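# Move one bottle from cabinet to bench upright

## Task

Take a single bottle out of the cabinet and set it upright on the bench, leaving the remaining two bottles inside the cabinet.

## Robot and tools

ROBOT. Two six-joint arms, left_arm and right_arm, each with a parallel gripper, ride on carriages (left_rail, right_rail) on one shared floor track. left_rail is always the one at larger y. Each arm base sits at x = 0, y = its carriage position_m, z = 0.04 m, facing +x. The right_arm gripper fingers can fold: grip parts near the fingertip quarter of the pads, since grips nearer the palm can be loose or slip; a fingertip pushed into a surface folds easily and hides contact. left_arm fingers are rigid.

FRAME. One scene frame fixed to the table: table top z = 0, +z up, +x the direction the arms face, +y toward their left. The track runs along y at x = 0, y = 0 at its middle; the table starts at x = 0.17 m. Positions in metres, quaternions wxyz, velocities m/s and rad/s. The gripper fingers point along its own +z and close along its y; end_effector_position is the point between closed pads, fingertips about 33 mm beyond it (9 mm when fully open). A camera block sticks out about 10 cm along gripper +x.

ROW FORMAT (shared by execute_actions rows and move targets). One flat list of 18 numbers, each in [-1, 1], covering both arms: left_arm shoulder pan, shoulder lift, elbow, wrist 1, wrist 2, wrist 3, gripper position, force_limit, speed; then the same nine for right_arm. The six joint values are offsets, not poses: scaled so 1.0 = 1.481 rad for the two shoulder joints and 2.222 rad for the other four, and measured from the Joint targets line as it stood when the call began (not from the previous row). Repeating an offset in a new call moves further. Send 0 offsets to keep an arm where its targets are. The three gripper values are absolute commands: position +1 fully open (140 mm), about -0.8 pads touch, -1 closes until blocked; force_limit -1 to +1 (roughly 14 N to 58 N pad force at slow close); speed -1 to +1 (about 30 to 250 mm/s). Faster closing grips harder. To leave a gripper unchanged, resend its last three numbers.

execute_actions: {"actions": [one action], "cameras": [...]}. An action may hold "rows" (1 to 15 rows, one per 1/30 s step), "steps" (1 to 450, default 15), "until" (conditions on left_rail/right_rail fields, or {"all": {"status": "ended"}} / {"any": ...}), and carriage commands. After the rows run out, arms keep heading for the last row. An empty actions list returns state plus all camera images. Carriage commands: {"left_rail": {"position_m": ..., "speed_m_s": ..., "acceleration_factor": ...}} with left_rail -0.8 to 1.5 m, right_rail -1.5 to 0.8 m (absolute places on the track), speed 0.01 to 1 m/s, acceleration_factor 0.1 to 1; {"stop": true} brakes. Drive, then wait with until position_status != moving before reaching to scene points. Carriages must stay roughly 0.7-0.78 m apart.

move: target is one 18-number row or a list of up to 15 (all offsets counted from the same starting Joint targets). speed in rad/s (0.01 to 3.14, default 0.5) for the joint travelling farthest; blend in rad rounds corners in a list; stop_force (4 to 120 N, same for both arms) ends an arm's path on contact, use a low speed with it and omit it when leaving a contact; zero resets the force baseline; blocking=false returns early (then use wait or stop). Result adds a move: line (done, off_target, held, fault, moving).

wait: seconds 0 to 10. stop: brakes a running move. zoom_image: camera (cam_high, cam_front, cam_side, cam_left_wrist, cam_right_wrist) and region [x0, y0, x1, y1] in pixels, at most 504 each way. zero_wrist_force: arm left_arm or right_arm. finished_scene: scene number, irreversible.

RESULTS. Joint positions/velocities/targets give per arm: rail (m) then six joints (rad). Joint torques, Motor temperatures, Wrist force/torque (in gripper axes) follow. object_status: 0 moving, 1 blocked while opening, 2 blocked while closing (means something is gripped, check this after closing), 3 reached position or pads met. position_measured is in counts: 3 open, 75 about 100 mm, 139 about 60 mm, 200 about 20 mm, 230 pads touching. "joint sent to its limit" and "joint command not followed" (clearance check altered a command) may appear. Carriage position_status: moving, done, contact_stop, time_out, stopped, stopped_with_arm, stopped_for_other_arm, stopped_for_other_carriage; position_answer taken/not_taken. Cameras: cam_high, cam_low, cam_front, cam_side, cam_left_wrist, cam_right_wrist (672x504), calibration given.

AVOID. Nothing may fall off the table, onto the track or the metal strip. No drops, throwing, slamming, or hard pushes; 150 N (plus or minus 25) on an arm or joint torque limits (303, 303, 138, 49.6, 49.6, 49.6 N m) trigger a stop of that arm. Never let the arms or grippers press on each other. Hold heavy parts near their middle, watch MOTOR HOT (brakes at 85 °C). The bottle must stay standing after the robot lets go.

Each tool is called after "Emit:" by a JSON object that holds its "api" and its "payload", one argument or row to a line.

## Session

Emit:
{"api": "execute_actions", "payload": {
  "actions": []
}}

Scene clock: 0.00 s.
left_arm: end_effector_position=(+0.3563, +1.1277, +0.5790) position_measured=3 object_status=3 end_effector_quat_wxyz=(+0.000, +0.000, +1.000, +0.000) | right_arm: end_effector_position=(+0.3563, -1.0411, +0.5790) position_measured=3 object_status=3 end_effector_quat_wxyz=(+0.000, +0.000, +1.000, +0.000)
Joint positions: left_arm=[1.049 -0.281 -2.157 1.821 -1.235 -1.571 -0.281] | right_arm=[-1.12 -0.28 -2.157 1.821 -1.235 -1.571 -0.28]
Joint velocities: within noise
Joint torques (N m): no reading
Motor temperatures (°C): left_arm=[29 38 37 39 36 35] | right_arm=[40 30 35 39 35 31]
Wrist force (N): no reading
Wrist torque (N m): no reading
Wrist force, peak (N): no reading
Joint targets: left_arm=[1.049 -0.281 -2.157 1.821 -1.235 -1.571 -0.281] | right_arm=[-1.120 -0.280 -2.157 1.821 -1.235 -1.571 -0.280]
Tool commands: left_gripper/position=+1.0 left_gripper/force_limit=+1.0 left_gripper/speed=+1.0 right_gripper/position=+1.0 right_gripper/force_limit=+1.0 right_gripper/speed=+1.0
left_rail: position_m=1.049 position_status=done
right_rail: position_m=-1.120 position_status=done

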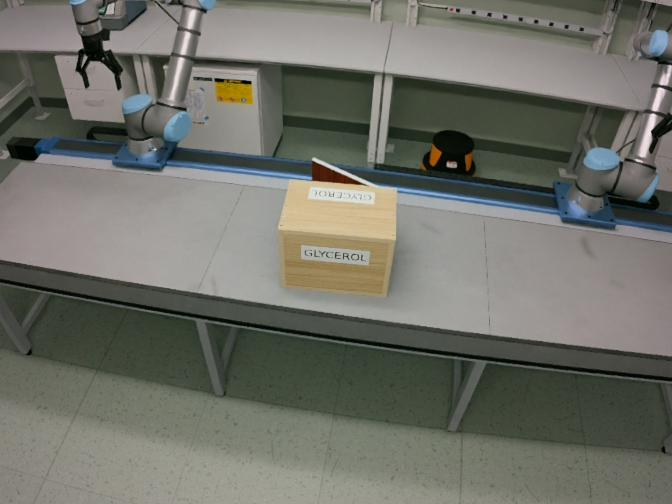

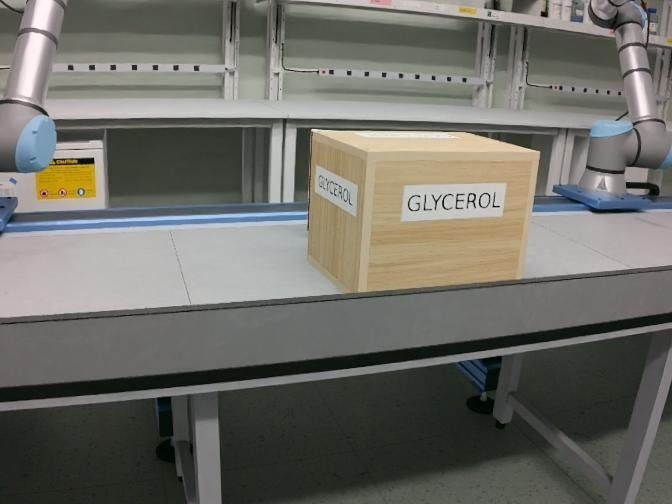

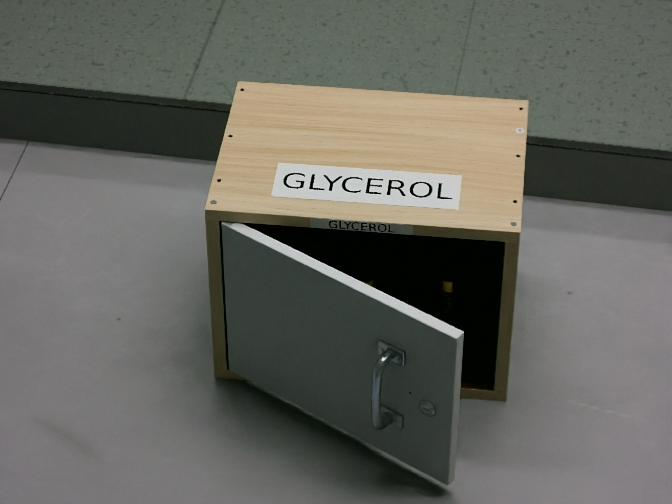

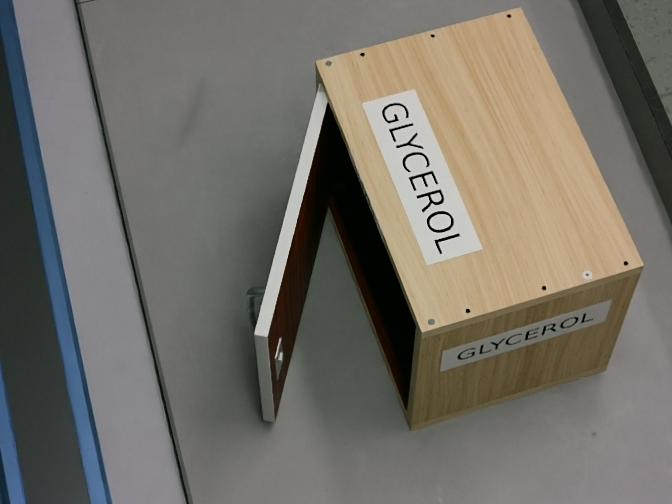

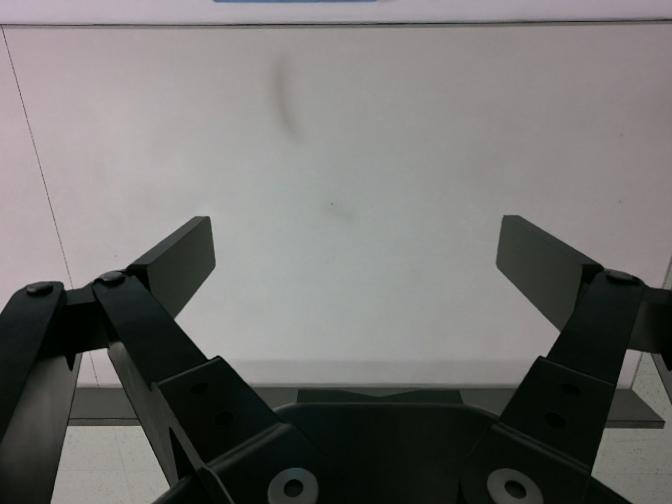

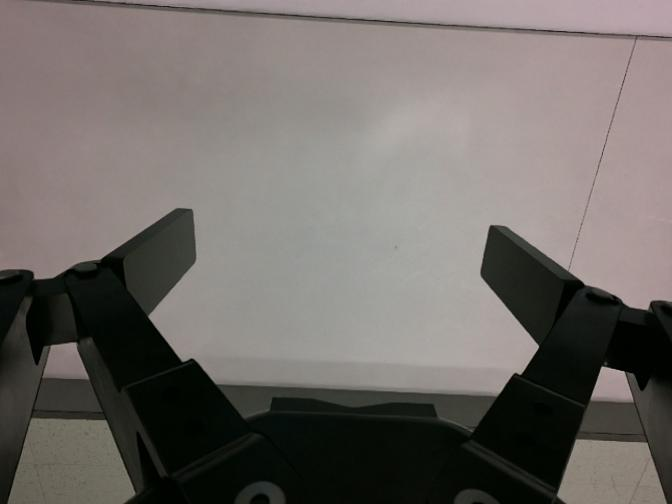

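Emit:
{"api": "zoom_image", "payload": {
  "camera": "cam_front",
  "region": [190, 70, 550, 500]
}}

Emit:
{"api": "zoom_image", "payload": {
  "camera": "cam_side",
  "region": [220, 0, 660, 440]
}}

Emit:
{"api": "zoom_image", "payload": {
  "camera": "cam_front",
  "region": [340, 220, 530, 410]
}}

Scaled by 1.172 from the camera's 672x504 image, which has a finer 960x720 frame.

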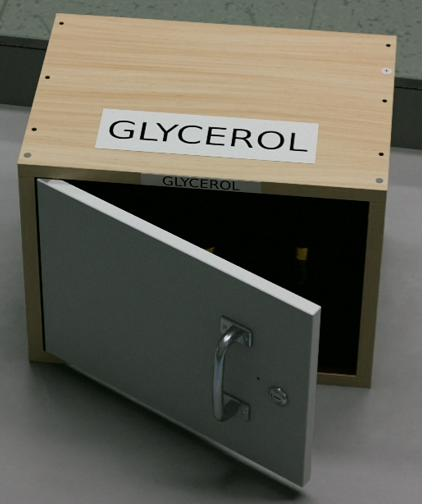

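Scaled by 1.145 from the camera's 672x504 image, which has a finer 960x720 frame.

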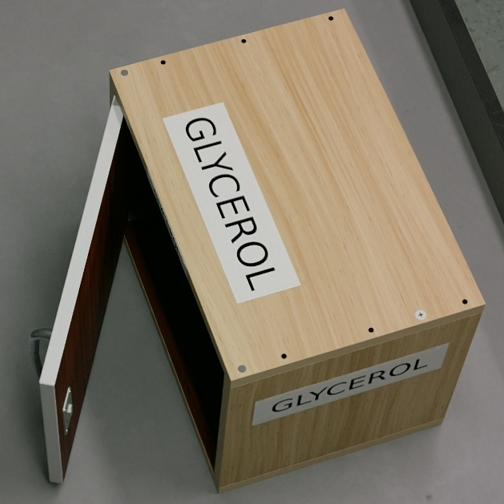

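Scaled by 2.653 from the camera's 672x504 image, which has a finer 960x720 frame.

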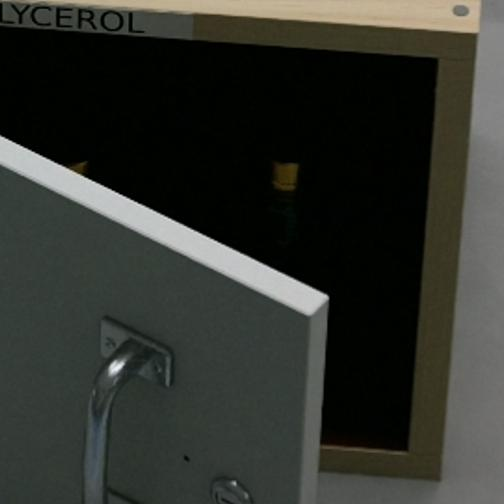

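Emit:
{"api": "execute_actions", "payload": {
  "actions": [
    {"rows": [[0,0,0,0,0,0,-0.8,0,0,0,0,0,0,0,0,1,1,1]], "steps": 90, "right_rail": {"position_m": -1.48}, "until": {"right_rail": {"position_status": ["!=", "moving"]}}}
  ]
}}

Emit:
{"api": "execute_actions", "payload": {
  "actions": [
    {"steps": 240, "left_rail": {"position_m": -0.65}, "until": {"left_rail": {"position_status": ["!=", "moving"]}}}
  ],
  "cameras": ["all"]
}}

Scene clock: 19.13 s.
left_arm: end_effector_position=(+0.3563, +1.1277, +0.5790) position_measured=229 object_status=3 end_effector_quat_wxyz=(+0.000, +0.000, +1.000, +0.000) | right_arm: end_effector_position=(+0.3563, -1.4014, +0.5790) position_measured=3 object_status=3 end_effector_quat_wxyz=(+0.000, +0.000, +1.000, +0.000)
Joint positions: left_arm=[1.049 -0.281 -2.157 1.821 -1.235 -1.571 -0.281] | right_arm=[-1.48 -0.28 -2.157 1.821 -1.235 -1.571 -0.28]
Joint torques (N m): left_arm=[-1.3 2.81 -50.05 -4.68 -0.62 0.06] | right_arm=[-1.14 -0.43 -45.66 -4.77 0.09 0.05]
Wrist force (N): left_arm=[-0.1 0.1 -0.1] | right_arm=[-0.2 -0.1 -0.2]
Wrist torque (N m): left_arm=[0.01 0.01 0.00] | right_arm=[-0.03 0.04 0.00]
Wrist force, peak (N): left_arm=[0.3 -0.4 0.0] | right_arm=[0.0 -1.7 -0.4]
Joint targets: left_arm=[1.049 -0.281 -2.157 1.821 -1.235 -1.571 -0.281] | right_arm=[-1.480 -0.280 -2.157 1.821 -1.235 -1.571 -0.280]
left_rail: position_m=1.049 position_status=done
right_rail: position_m=-1.480 position_status=done

Scene clock: 22.53 s.
left_arm: end_effector_position=(+0.3563, -0.5714, +0.5790) position_measured=229 object_status=3 end_effector_quat_wxyz=(+0.000, +0.000, +1.000, +0.000) | right_arm: end_effector_position=(+0.3563, -1.4014, +0.5790) position_measured=3 object_status=3 end_effector_quat_wxyz=(+0.000, +0.000, +1.000, +0.000)
Joint positions: left_arm=[-0.65 -0.281 -2.157 1.821 -1.235 -1.571 -0.28] | right_arm=[-1.48 -0.28 -2.157 1.821 -1.235 -1.571 -0.28]
Joint torques (N m): left_arm=[-2.93 2 -51.02 -4.67 -0.81 -0.09] | right_arm=[-1.48 1.2 -45.83 -4.74 -0.08 0.53]
Wrist force (N): left_arm=[0.0 0.1 0.0] | right_arm=[-0.1 -0.4 -0.4]
Wrist torque (N m): left_arm=[0.01 -0.01 0.00] | right_arm=[-0.08 0.01 0.00]
Wrist force, peak (N): left_arm=[0.2 -1.7 0.0] | right_arm=[-0.1 -0.4 -0.4]
Joint targets: left_arm=[-0.650 -0.281 -2.157 1.821 -1.235 -1.571 -0.281] | right_arm=[-1.480 -0.280 -2.157 1.821 -1.235 -1.571 -0.280]
Tool commands: left_gripper/position=-0.8 left_gripper/force_limit=+0.0 left_gripper/speed=+0.0 right_gripper/position=+1.0 right_gripper/force_limit=+1.0 right_gripper/speed=+1.0
left_rail: position_m=-0.650 position_status=done
right_rail: position_m=-1.480 position_status=done
camera_calibration:
cam_left_wrist: T_world_to_cam=[[0.000911086, 0.999993, -0.00366555, 0.575214], [0.936372, 0.000433527, 0.351009, -0.542301], [0.351008, -0.00375211, -0.936365, 0.596512], [0, 0, 0, 1]] pos_world=[0.297891, -0.572736, 0.751014]
cam_right_wrist: T_world_to_cam=[[-0.0599139, 0.998094, -0.0148122, 1.43118], [0.932737, 0.0612637, 0.355313, -0.451587], [0.355543, 0.00747232, -0.93463, 0.610837], [0, 0, 0, 1]] pos_world=[0.28978, -1.40535, 0.75256]

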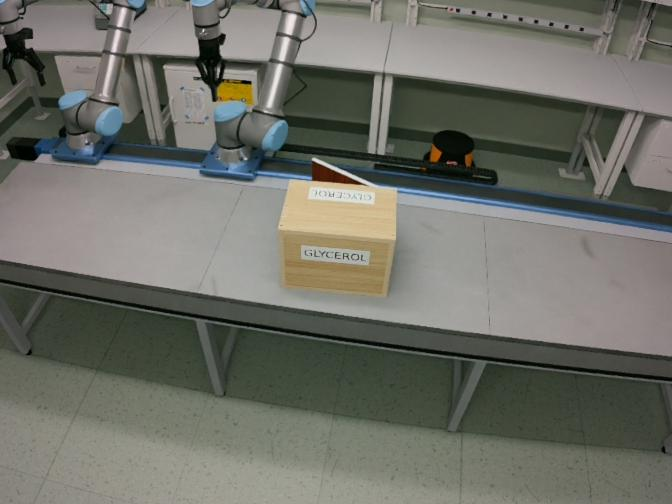

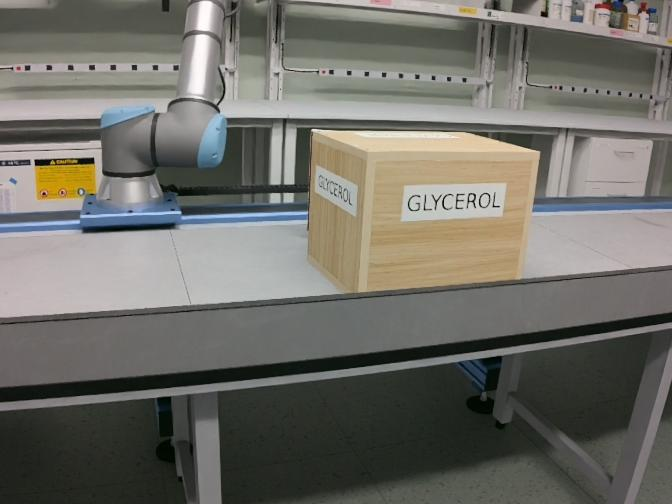

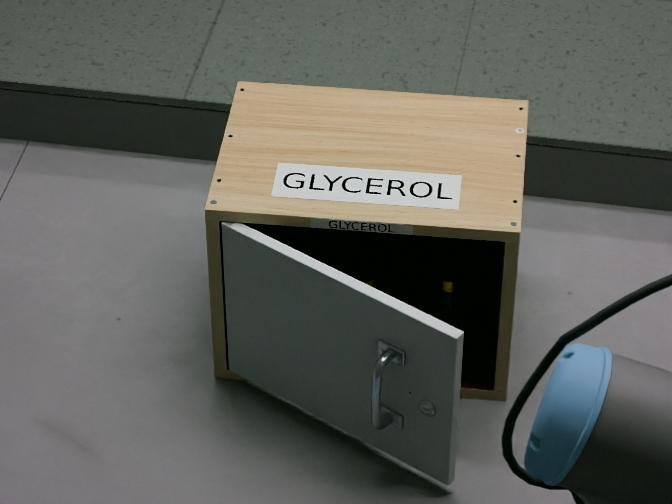

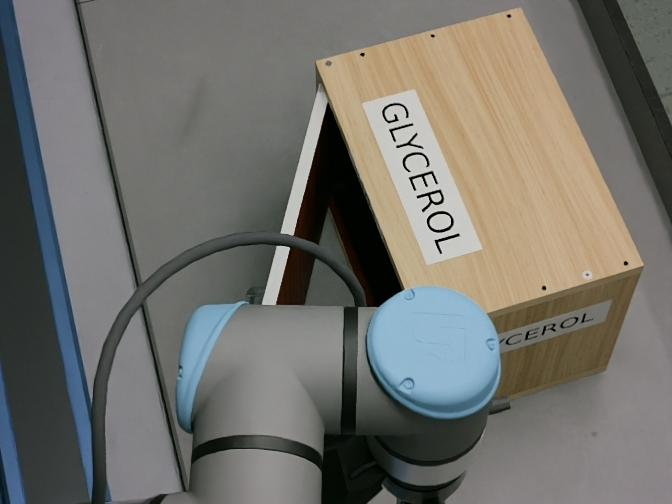

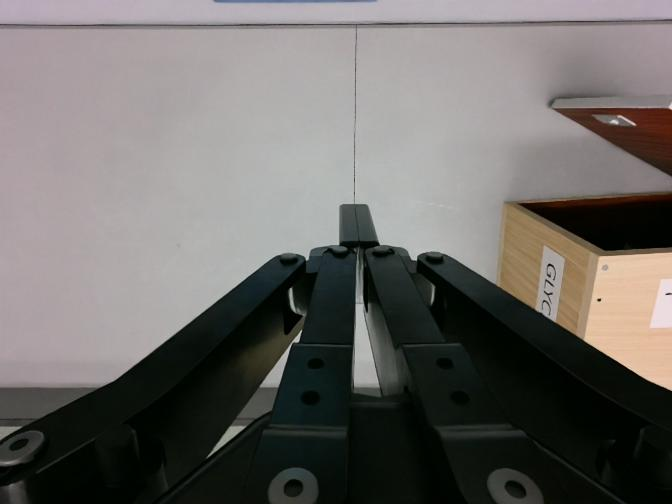

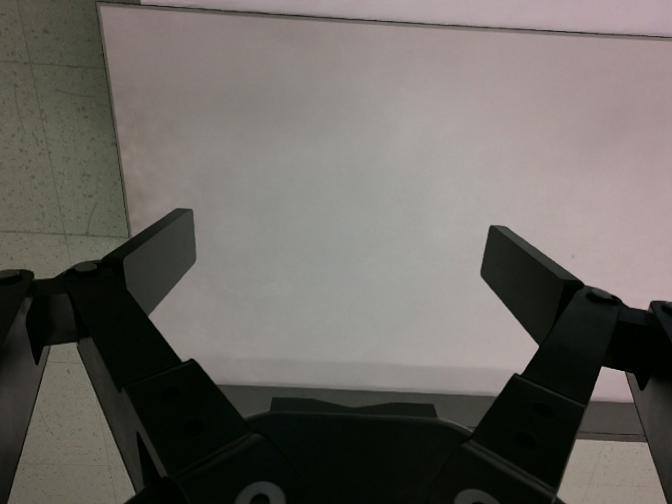

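Emit:
{"api": "move", "payload": {
  "target": [0.6045, 0.264, 0, -0.1757, 0, 0.5986, -0.8, 0, 0, 0, 0, 0, 0, 0, 0, 1, 1, 1],
  "speed": 0.9,
  "cameras": ["cam_front", "cam_side", "cam_left_wrist"]
}}

Scene clock: 25.90 s.
left_arm: end_effector_position=(+0.3665, -0.1780, +0.4497) position_measured=229 object_status=3 end_effector_quat_wxyz=(+0.000, +0.216, +0.976, +0.000) | right_arm: end_effector_position=(+0.3563, -1.4014, +0.5790) position_measured=3 object_status=3 end_effector_quat_wxyz=(+0.000, +0.000, +1.000, +0.000)
Joint positions: left_arm=[-0.65 0.615 -1.766 1.821 -1.625 -1.571 1.049] | right_arm=[-1.48 -0.28 -2.157 1.821 -1.235 -1.571 -0.28]
Joint torques (N m): left_arm=[15.61 -19.55 -52.75 -8.65 -0.58 3.44] | right_arm=[-1.29 0.38 -45.5 -4.85 0.3 0.2]
Wrist force (N): left_arm=[0.4 -0.3 0.1] | right_arm=[-0.2 0.0 -0.1]
Wrist torque (N m): left_arm=[-0.07 -0.11 -0.13] | right_arm=[0.00 0.04 0.00]
Wrist force, peak (N): left_arm=[2.2 1.7 1.1] | right_arm=[-0.1 -0.4 -0.2]
Joint targets: left_arm=[-0.650 0.615 -1.766 1.821 -1.625 -1.571 1.050] | right_arm=[-1.480 -0.280 -2.157 1.821 -1.235 -1.571 -0.280]
left_rail: position_m=-0.650 position_status=done
right_rail: position_m=-1.480 position_status=done
move: done
camera_calibration:
cam_left_wrist: T_world_to_cam=[[0.421852, 0.906656, -0.00409214, 0.0106338], [0.849687, -0.393762, 0.35069, -0.544839], [0.316344, -0.151416, -0.936483, 0.459803], [0, 0, 0, 1]] pos_world=[0.313, -0.154556, 0.621711]
Images, in order (width x height): cam_front 672x504, cam_side 672x504, cam_left_wrist 672x504.

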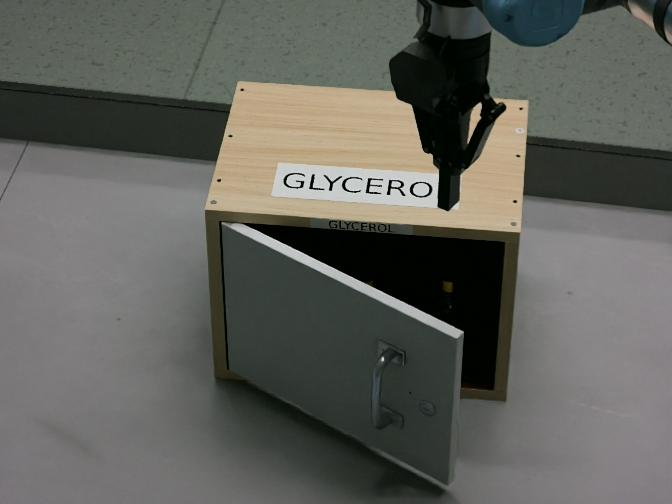

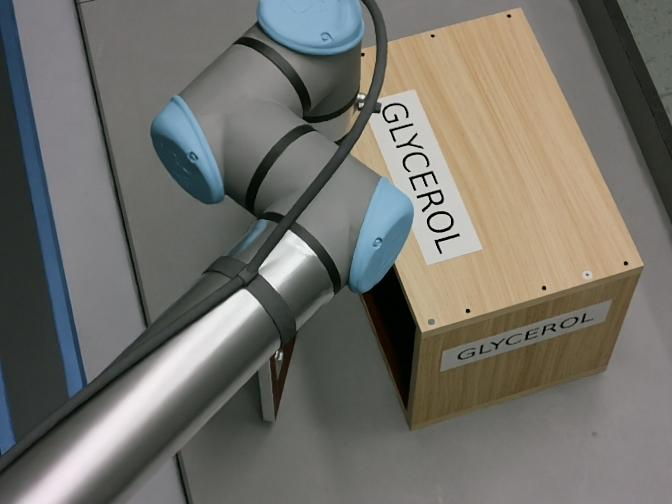

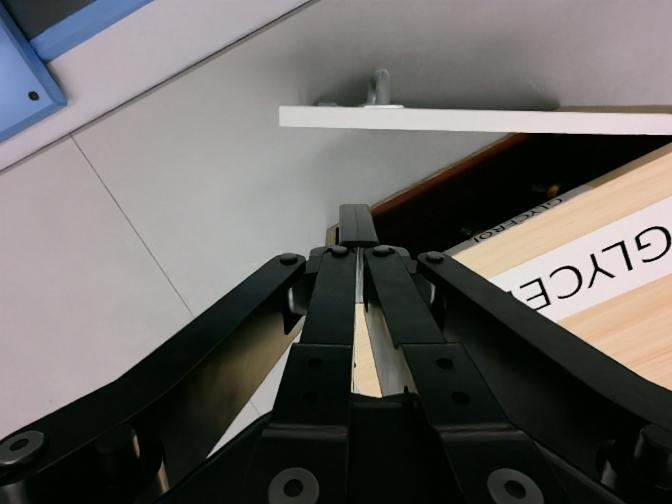

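Emit:
{"api": "move", "payload": {
  "target": [0, 0.07495, 0.14747, -0.19742, 0, 0, -0.8, 0, 0, 0, 0, 0, 0, 0, 0, 1, 1, 1],
  "speed": 0.6,
  "stop_force": 40
}}

Emit:
{"api": "move", "payload": {
  "target": [
    [0.12257,-0.00296,0.00177,0.0002,0,0.20344,-0.8,0,0,0,0,0,0,0,0,1,1,1],
    [0.21107,0.02523,-0.01546,-0.00135,0,0.38025,-0.8,0,0,0,0,0,0,0,0,1,1,1],
    [0.28727,0.08036,-0.05198,-0.00158,0,0.54885,-0.8,0,0,0,0,0,0,0,0,1,1,1],
    [0.34205,0.15111,-0.10414,0.00343,0,0.70319,-0.8,0,0,0,0,0,0,0,0,1,1,1],
    [0.36548,0.20232,-0.14558,0.01073,0,0.79735,-0.8,0,0,0,0,0,0,0,0,1,1,1]
  ],
  "speed": [0.25, 0.45, 0.45, 0.45, 0.25],
  "blend": [0.08, 0.08, 0.08, 0.06, 0],
  "stop_force": 50,
  "cameras": ["cam_front", "cam_side", "cam_left_wrist"]
}}

Scene clock: 28.87 s.
left_arm: end_effector_position=(+0.3664, -0.1780, +0.2197) position_measured=229 object_status=3 end_effector_quat_wxyz=(+0.000, +0.216, +0.976, +0.000) | right_arm: end_effector_position=(+0.3563, -1.4014, +0.5790) position_measured=3 object_status=3 end_effector_quat_wxyz=(+0.000, +0.000, +1.000, +0.000)
Joint positions: left_arm=[-0.65 0.615 -1.655 2.149 -2.064 -1.571 1.05] | right_arm=[-1.48 -0.28 -2.157 1.821 -1.235 -1.571 -0.28]
Joint torques (N m): left_arm=[9.41 -25.76 -38.06 -8.68 -0.67 2.89] | right_arm=[-1.58 -0.36 -45.37 -5.14 0.09 0.3]
Wrist force (N): left_arm=[0.1 -0.1 -0.2] | right_arm=[0.2 -0.2 -0.1]
Wrist torque (N m): left_arm=[-0.02 -0.05 -0.12] | right_arm=[-0.03 -0.06 0.00]
Wrist force, peak (N): left_arm=[0.3 -0.8 -3.1] | right_arm=[0.0 -0.2 -0.4]
Joint targets: left_arm=[-0.650 0.615 -1.655 2.149 -2.064 -1.571 1.050] | right_arm=[-1.480 -0.280 -2.157 1.821 -1.235 -1.571 -0.280]
left_rail: position_m=-0.650 position_status=done
right_rail: position_m=-1.480 position_status=done
move: done

Scene clock: 35.00 s.
left_arm: end_effector_position=(+0.1468, +0.1161, +0.2196) position_measured=229 object_status=3 end_effector_quat_wxyz=(+0.000, +0.740, +0.673, +0.000) | right_arm: end_effector_position=(+0.3563, -1.4014, +0.5790) position_measured=3 object_status=3 end_effector_quat_wxyz=(+0.000, +0.000, +1.000, +0.000)
Joint positions: left_arm=[-0.65 1.156 -1.355 1.825 -2.04 -1.571 2.821] | right_arm=[-1.48 -0.28 -2.157 1.821 -1.235 -1.571 -0.28]
Joint torques (N m): left_arm=[16.9 -51.12 -59.08 -1.85 -0.05 2.97] | right_arm=[0.13 -1.01 -45.74 -4.79 0.18 0.13]
Wrist force (N): left_arm=[-1.9 0.4 0.2] | right_arm=[0.0 -0.1 0.2]
Wrist torque (N m): left_arm=[0.02 0.03 -0.08] | right_arm=[-0.02 -0.01 0.00]
Wrist force, peak (N): left_arm=[-2.4 -1.1 0.3] | right_arm=[-0.2 -0.6 -0.2]
Joint targets: left_arm=[-0.650 1.156 -1.355 1.825 -2.040 -1.571 2.821] | right_arm=[-1.480 -0.280 -2.157 1.821 -1.235 -1.571 -0.280]
left_rail: position_m=-0.650 position_status=done
right_rail: position_m=-1.480 position_status=done
move: done
camera_calibration:
cam_left_wrist: T_world_to_cam=[[0.995475, -0.0949485, -0.00380229, -0.132237], [-0.0875591, -0.932079, 0.351514, 0.0381811], [-0.0369197, -0.34959, -0.936175, 0.433187], [0, 0, 0, 1]] pos_world=[0.150975, 0.17447, 0.391615]
Images, in order (width x height): cam_front 672x504, cam_side 672x504, cam_left_wrist 672x504.

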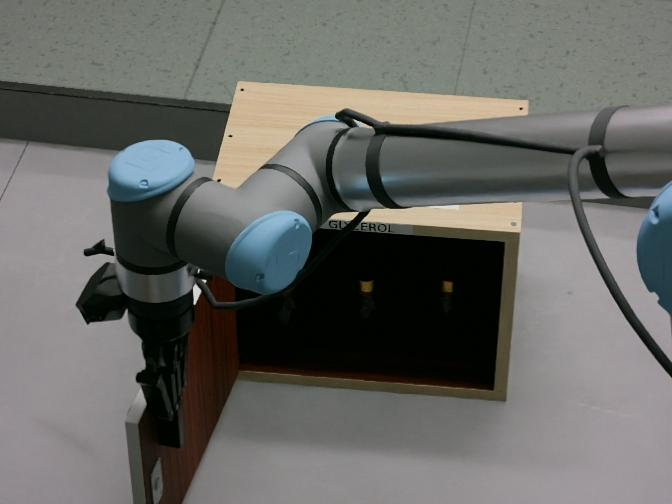

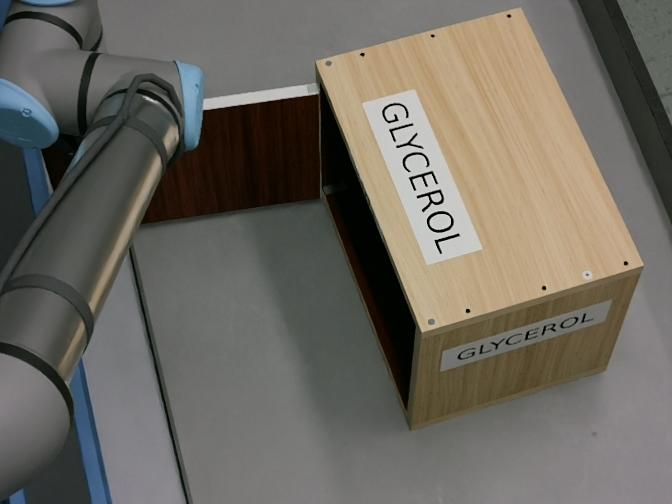

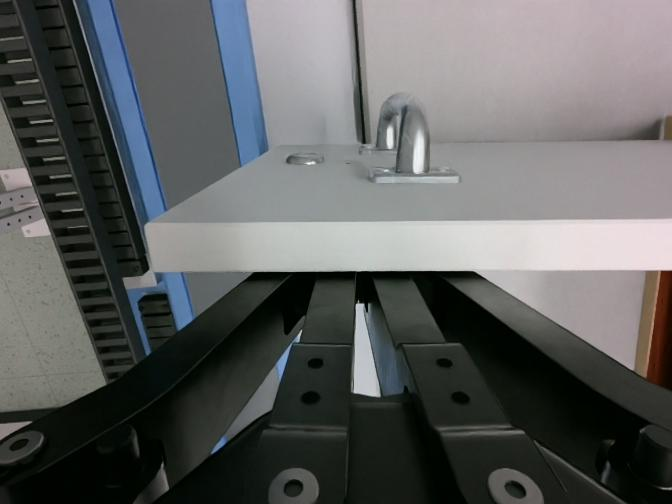

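Emit:
{"api": "zoom_image", "payload": {
  "camera": "cam_front",
  "region": [220, 210, 530, 410]
}}

Emit:
{"api": "zoom_image", "payload": {
  "camera": "cam_front",
  "region": [330, 260, 480, 400]
}}

Scaled by 1.626 from the camera's 672x504 image, which has a finer 960x720 frame.

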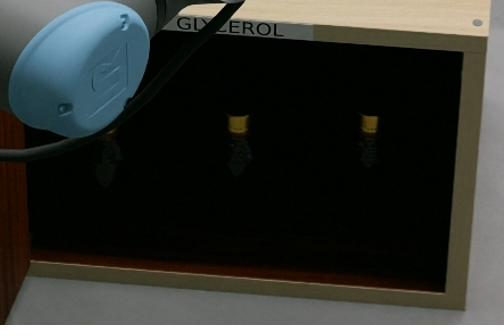

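Scaled by 3.360 from the camera's 672x504 image, which has a finer 960x720 frame.

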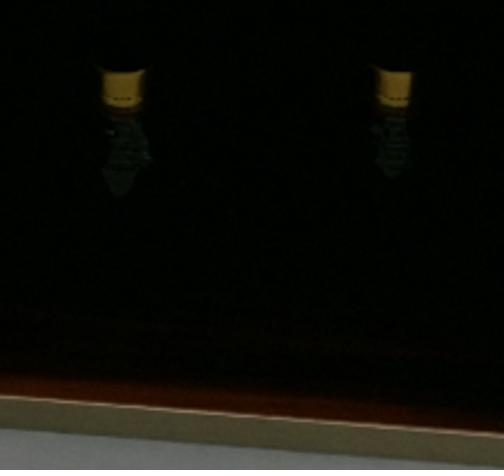

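Emit:
{"api": "move", "payload": {
  "target": [
    [-0.0505,-0.1113,0.0422,0.0316,0,-0.099,-0.8,0,0,0,0,0,0,0,0,1,1,1],
    [-0.0101,-0.2357,0.1557,0.7079,-0.9365,-1.0,-0.8,0,0,0,0,0,0,0,0,1,1,1]
  ],
  "speed": [0.4, 1.2],
  "blend": [0.1, 0],
  "cameras": ["cam_front", "cam_side"]
}}

Scene clock: 41.43 s.
left_arm: end_effector_position=(+0.3640, -0.2725, +0.4674) position_measured=229 object_status=3 end_effector_quat_wxyz=(+0.354, -0.378, +0.605, -0.605) | right_arm: end_effector_position=(+0.3563, -1.4014, +0.5790) position_measured=3 object_status=3 end_effector_quat_wxyz=(+0.000, +0.000, +1.000, +0.000)
Joint positions: left_arm=[-0.65 1.126 -1.657 2.106 -0.862 -3.1 1.129] | right_arm=[-1.48 -0.28 -2.157 1.821 -1.235 -1.571 -0.28]
Joint torques (N m): left_arm=[-22.01 -22.97 -54.66 -5.57 2.15 2.58] | right_arm=[-1.09 0.65 -45.49 -5.15 0.1 0.34]
Wrist force (N): left_arm=[1.7 1.2 -1.0] | right_arm=[-0.1 -0.1 0.0]
Wrist torque (N m): left_arm=[0.55 -0.46 0.25] | right_arm=[-0.03 0.03 -0.01]
Wrist force, peak (N): left_arm=[5.8 2.5 -2.2] | right_arm=[0.3 -0.3 0.4]
Joint targets: left_arm=[-0.650 1.126 -1.657 2.106 -0.862 -3.100 1.129] | right_arm=[-1.480 -0.280 -2.157 1.821 -1.235 -1.571 -0.280]
left_rail: position_m=-0.650 position_status=done
right_rail: position_m=-1.480 position_status=done
move: held (left_arm; a check stopped the path); path passed 1 of 2 targets; limits=held; left_arm: the wrist 2 is farthest, 0.552 rad from its target
joint command not followed: on one or more control steps a check withheld the commanded joint targets of the left arm, and it was not sent them on those steps.
cause: the commanded joint targets, or the way to them, would bring two parts of the arm too close to each other (its gripper and another part of the arm, with joints 5 (wrist 1) to 7 (wrist 3) between them, 27 mm apart when it was first held).
Images, in order (width x height): cam_front 672x504, cam_side 672x504.

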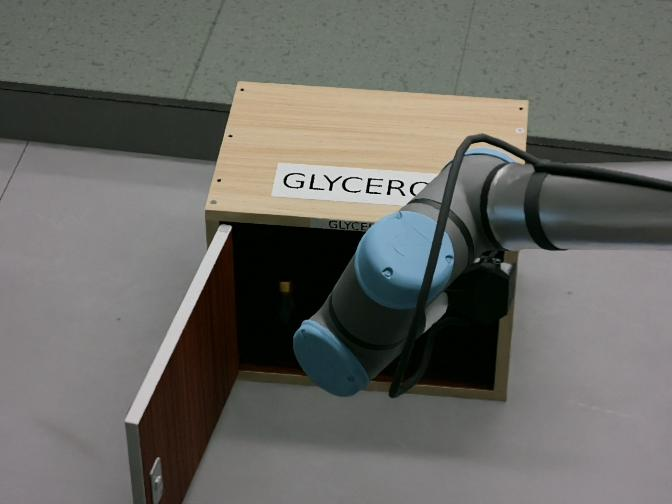

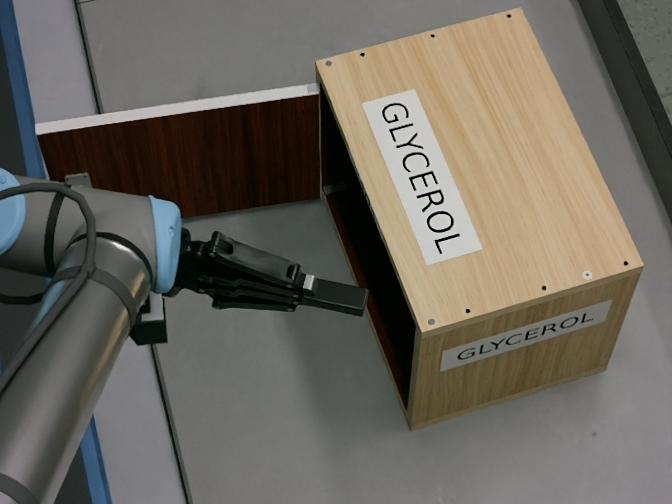

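Emit:
{"api": "move", "payload": {
  "target": [0, 0, 0, -0.5212, 0.5176, -0.1256, -0.8, 0, 0, 0, 0, 0, 0, 0, 0, 1, 1, 1],
  "speed": 1.0
}}

Emit:
{"api": "move", "payload": {
  "target": [-0.0501, 0.45061, 0.19048, -0.88677, -0.20991, -0.13321, 0.175, 0, 0, 0, 0, 0, 0, 0, 0, 1, 1, 1],
  "speed": 1.0,
  "cameras": ["cam_front", "cam_side", "cam_left_wrist"]
}}

Scene clock: 58.50 s.
left_arm: end_effector_position=(+0.2071, -0.1039, +0.2665) position_measured=229 object_status=3 end_effector_quat_wxyz=(+0.157, -0.135, +0.973, -0.104) | right_arm: end_effector_position=(+0.3563, -1.4014, +0.5790) position_measured=3 object_status=3 end_effector_quat_wxyz=(+0.000, +0.000, +1.000, +0.000)
Joint positions: left_arm=[-0.65 1.126 -1.657 2.106 -2.02 -1.95 0.85] | right_arm=[-1.48 -0.28 -2.157 1.821 -1.235 -1.571 -0.28]
Joint torques (N m): left_arm=[-18.54 -27.52 -52.29 -7.73 2.97 -2.77] | right_arm=[0.25 0.44 -45.34 -4.93 0.46 0.33]
Wrist force (N): left_arm=[0.7 -0.1 0.0] | right_arm=[0.1 -0.2 0.0]
Wrist torque (N m): left_arm=[-0.04 -0.12 0.34] | right_arm=[-0.04 -0.02 0.00]
Wrist force, peak (N): left_arm=[2.3 0.8 -0.5] | right_arm=[0.1 -0.4 0.3]
Joint targets: left_arm=[-0.650 1.126 -1.657 2.106 -2.020 -1.950 0.850] | right_arm=[-1.480 -0.280 -2.157 1.821 -1.235 -1.571 -0.280]
left_rail: position_m=-0.650 position_status=done
right_rail: position_m=-1.480 position_status=done
move: done

Scene clock: 61.23 s.
left_arm: end_effector_position=(+0.3700, -0.1651, +0.1097) position_measured=107 object_status=3 end_effector_quat_wxyz=(+0.537, -0.034, +0.843, +0.021) | right_arm: end_effector_position=(+0.3563, -1.4014, +0.5790) position_measured=3 object_status=3 end_effector_quat_wxyz=(+0.000, +0.000, +1.000, +0.000)
Joint positions: left_arm=[-0.65 1.052 -0.989 2.529 -3.99 -2.416 0.554] | right_arm=[-1.48 -0.28 -2.157 1.821 -1.235 -1.571 -0.28]
Joint torques (N m): left_arm=[-22.13 -43.35 2.85 -7.85 -6.16 -3.09] | right_arm=[-1.03 -0.37 -45.32 -5.05 0.32 0.23]
Wrist force (N): left_arm=[1.9 0.0 -0.8] | right_arm=[-0.2 0.1 -0.1]
Wrist torque (N m): left_arm=[0.13 -0.22 0.46] | right_arm=[0.01 0.04 0.00]
Wrist force, peak (N): left_arm=[2.4 -1.3 -1.2] | right_arm=[0.0 -0.3 -0.4]
Joint targets: left_arm=[-0.650 1.052 -0.989 2.529 -3.991 -2.416 0.554] | right_arm=[-1.480 -0.280 -2.157 1.821 -1.235 -1.571 -0.280]
left_rail: position_m=-0.650 position_status=done
right_rail: position_m=-1.480 position_status=done
move: done
camera_calibration:
cam_left_wrist: T_world_to_cam=[[-0.0764404, 0.997074, -0.000779478, 0.19498], [0.0776089, 0.00672926, 0.996961, -0.142663], [0.994049, 0.0761476, -0.0778962, -0.165119], [0, 0, 0, 1]] pos_world=[0.190113, -0.180876, 0.129519]
Images, in order (width x height): cam_front 672x504, cam_side 672x504, cam_left_wrist 672x504.

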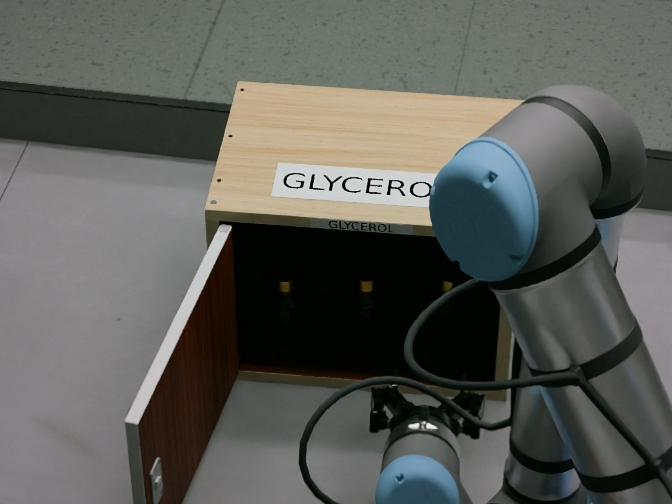

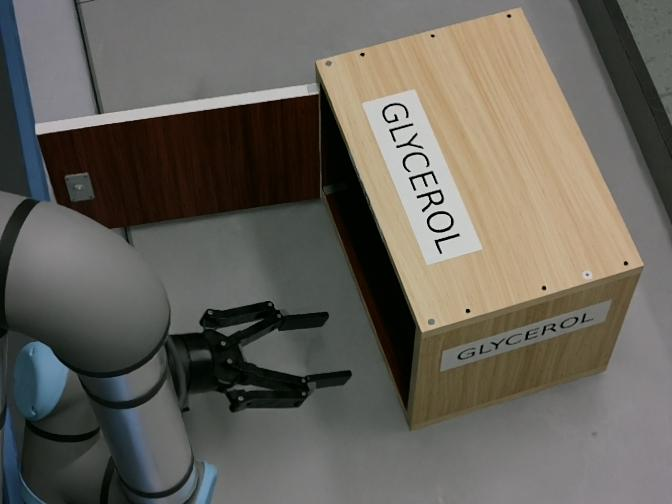

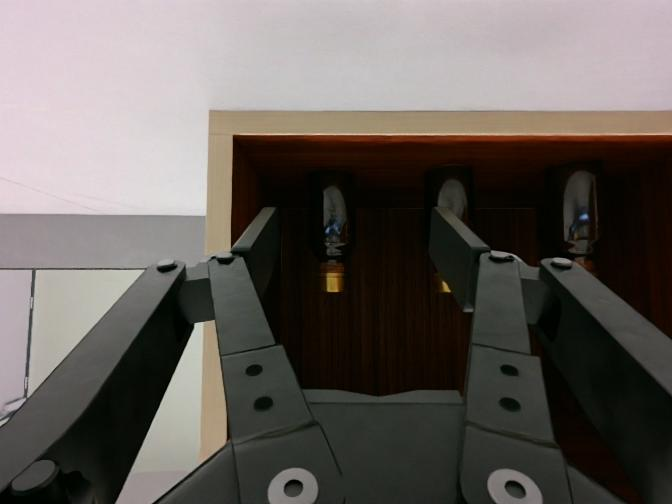

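Emit:
{"api": "zoom_image", "payload": {
  "camera": "cam_left_wrist",
  "region": [200, 100, 504, 320]
}}

Emit:
{"api": "zoom_image", "payload": {
  "camera": "cam_left_wrist",
  "region": [270, 140, 400, 310]
}}

Emit:
{"api": "zoom_image", "payload": {
  "camera": "cam_left_wrist",
  "region": [400, 130, 672, 320]
}}

Scaled by 1.658 from the camera's 672x504 image, which has a finer 960x720 frame.

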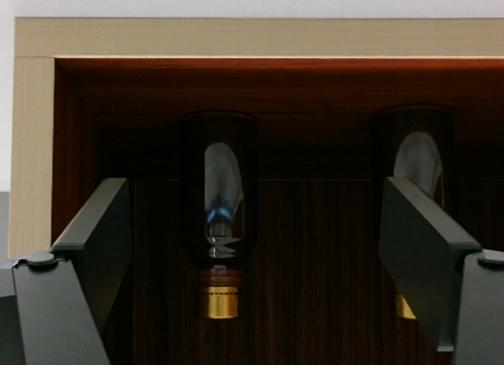

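Scaled by 2.965 from the camera's 672x504 image, which has a finer 960x720 frame.

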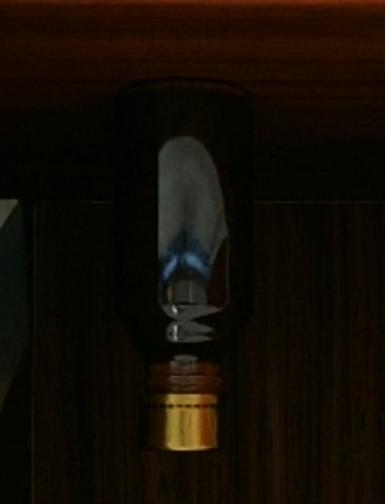

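Scaled by 1.853 from the camera's 672x504 image, which has a finer 960x720 frame.

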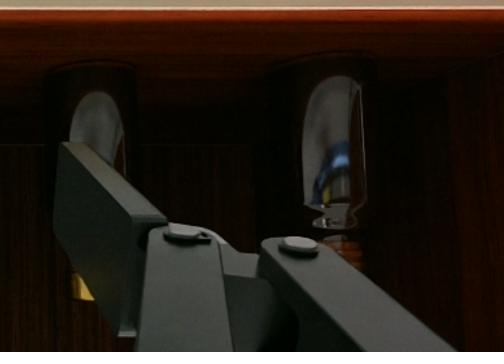

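Emit:
{"api": "move", "payload": {
  "target": [-0.03808, 0.00358, -0.08357, 0.13095, 0.06085, 0.01737, 0.175, 0, 0, 0, 0, 0, 0, 0, 0, 1, 1, 1],
  "speed": 0.4,
  "cameras": ["cam_front", "cam_side", "cam_left_wrist"]
}}

Scene clock: 74.60 s.
left_arm: end_effector_position=(+0.4346, -0.0681, +0.0698) position_measured=107 object_status=3 end_effector_quat_wxyz=(+0.476, -0.046, +0.878, +0.025) | right_arm: end_effector_position=(+0.3563, -1.4014, +0.5790) position_measured=3 object_status=3 end_effector_quat_wxyz=(+0.000, +0.000, +1.000, +0.000)
Joint positions: left_arm=[-0.65 0.995 -0.984 2.344 -3.7 -2.281 0.593] | right_arm=[-1.48 -0.28 -2.157 1.821 -1.235 -1.571 -0.28]
Joint torques (N m): left_arm=[-21.34 -52.15 -24.56 -1.44 2.15 2.58] | right_arm=[0.24 -2.02 -45.36 -5.09 0.58 0.46]
Wrist force (N): left_arm=[1.7 0.1 -0.8] | right_arm=[0.1 -0.2 0.0]
Wrist torque (N m): left_arm=[0.12 -0.19 0.08] | right_arm=[-0.03 -0.01 0.00]
Wrist force, peak (N): left_arm=[2.6 -1.4 -2.0] | right_arm=[0.1 -0.4 -0.1]
Joint targets: left_arm=[-0.650 0.995 -0.984 2.344 -3.700 -2.281 0.593] | right_arm=[-1.480 -0.280 -2.157 1.821 -1.235 -1.571 -0.280]
left_rail: position_m=-0.650 position_status=done
right_rail: position_m=-1.480 position_status=done
move: done
camera_calibration:
cam_left_wrist: T_world_to_cam=[[-0.100734, 0.994913, -0.00124353, 0.113677], [0.214568, 0.0229453, 0.976439, -0.165549], [0.9715, 0.0980942, -0.215788, -0.218887], [0, 0, 0, 1]] pos_world=[0.259622, -0.0878285, 0.114557]
Images, in order (width x height): cam_front 672x504, cam_side 672x504, cam_left_wrist 672x504.

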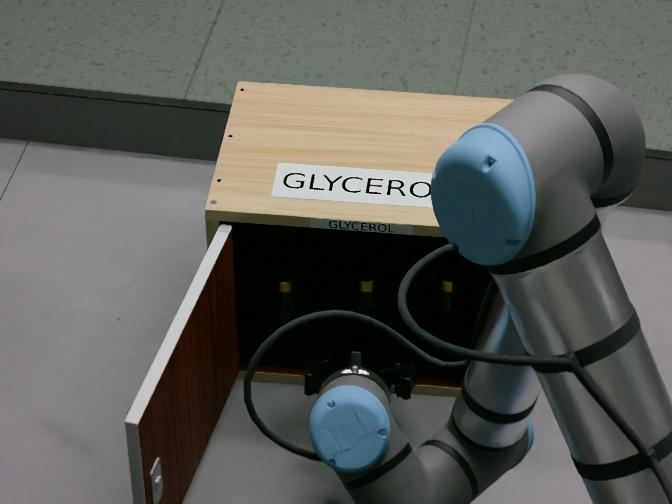

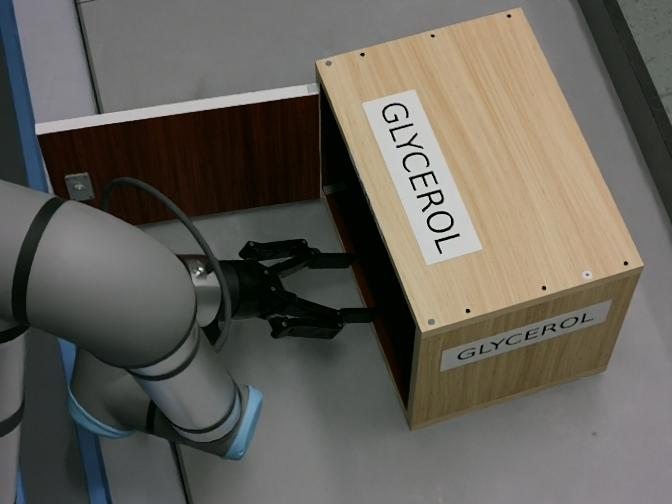

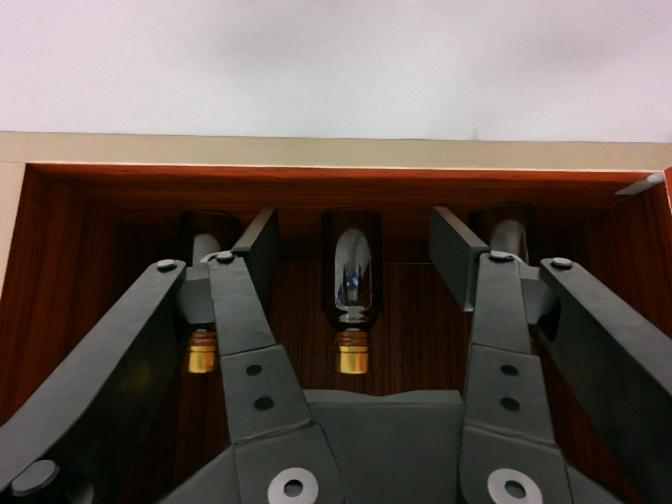

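Emit:
{"api": "zoom_image", "payload": {
  "camera": "cam_left_wrist",
  "region": [200, 140, 504, 400]
}}

Emit:
{"api": "zoom_image", "payload": {
  "camera": "cam_left_wrist",
  "region": [290, 190, 420, 390]
}}

Scaled by 1.658 from the camera's 672x504 image, which has a finer 960x720 frame.

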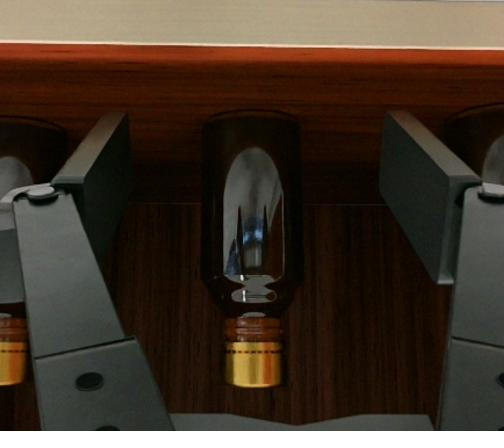

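Scaled by 2.520 from the camera's 672x504 image, which has a finer 960x720 frame.

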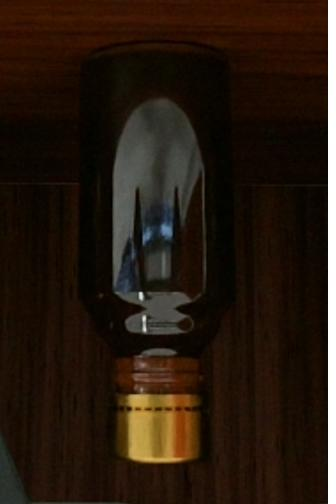

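Emit:
{"api": "move", "payload": {
  "target": [-0.05298, 0.01858, -0.02562, -0.00694, 0.02513, -0.03195, 0.175, 0, 0, 0, 0, 0, 0, 0, 0, 1, 1, 1],
  "speed": 0.15,
  "stop_force": 25,
  "cameras": ["cam_front", "cam_left_wrist"]
}}

Emit:
{"api": "zoom_image", "payload": {
  "camera": "cam_left_wrist",
  "region": [200, 140, 504, 420]
}}

Scene clock: 79.13 s.
left_arm: end_effector_position=(+0.4936, -0.0606, +0.0678) position_measured=107 object_status=3 end_effector_quat_wxyz=(+0.476, -0.046, +0.878, +0.025) | right_arm: end_effector_position=(+0.3563, -1.4014, +0.5790) position_measured=3 object_status=3 end_effector_quat_wxyz=(+0.000, +0.000, +1.000, +0.000)
Joint positions: left_arm=[-0.65 0.917 -0.956 2.287 -3.715 -2.225 0.522] | right_arm=[-1.48 -0.28 -2.157 1.821 -1.235 -1.571 -0.28]
Joint torques (N m): left_arm=[-21.34 -55.63 -26.82 -8.89 2.15 -2.96] | right_arm=[-1.46 0.38 -45.11 -5 0.43 0.11]
Wrist force (N): left_arm=[2.1 0.1 -0.7] | right_arm=[0.0 -0.2 -0.4]
Wrist torque (N m): left_arm=[0.11 -0.31 0.42] | right_arm=[-0.06 -0.01 0.00]
Wrist force, peak (N): left_arm=[2.5 0.0 -1.8] | right_arm=[0.0 -0.4 0.3]
Joint targets: left_arm=[-0.650 0.917 -0.956 2.287 -3.715 -2.225 0.522] | right_arm=[-1.480 -0.280 -2.157 1.821 -1.235 -1.571 -0.280]
left_rail: position_m=-0.650 position_status=done
right_rail: position_m=-1.480 position_status=done
move: done
camera_calibration:
cam_left_wrist: T_world_to_cam=[[-0.100734, 0.994913, -0.00124353, 0.112056], [0.214568, 0.0229453, 0.976439, -0.17643], [0.9715, 0.0980942, -0.215788, -0.277383], [0, 0, 0, 1]] pos_world=[0.318622, -0.0802285, 0.112557]
Images, in order (width x height): cam_front 672x504, cam_left_wrist 672x504.

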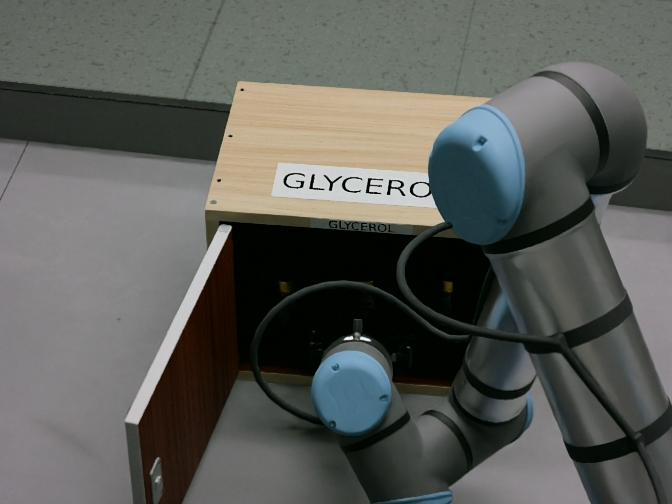

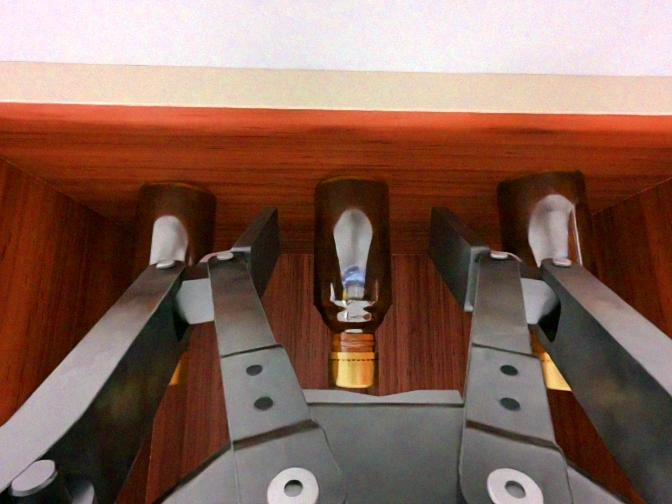

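Scaled by 1.658 from the camera's 672x504 image, which has a finer 960x720 frame.

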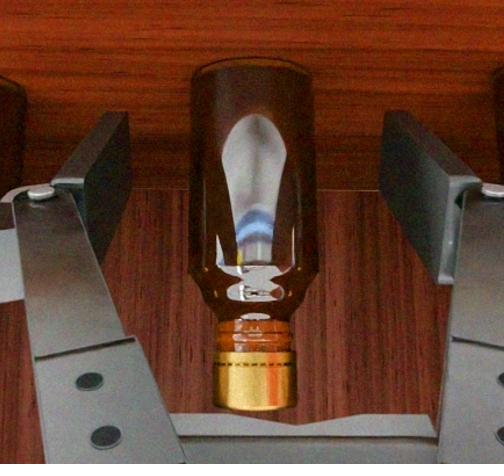

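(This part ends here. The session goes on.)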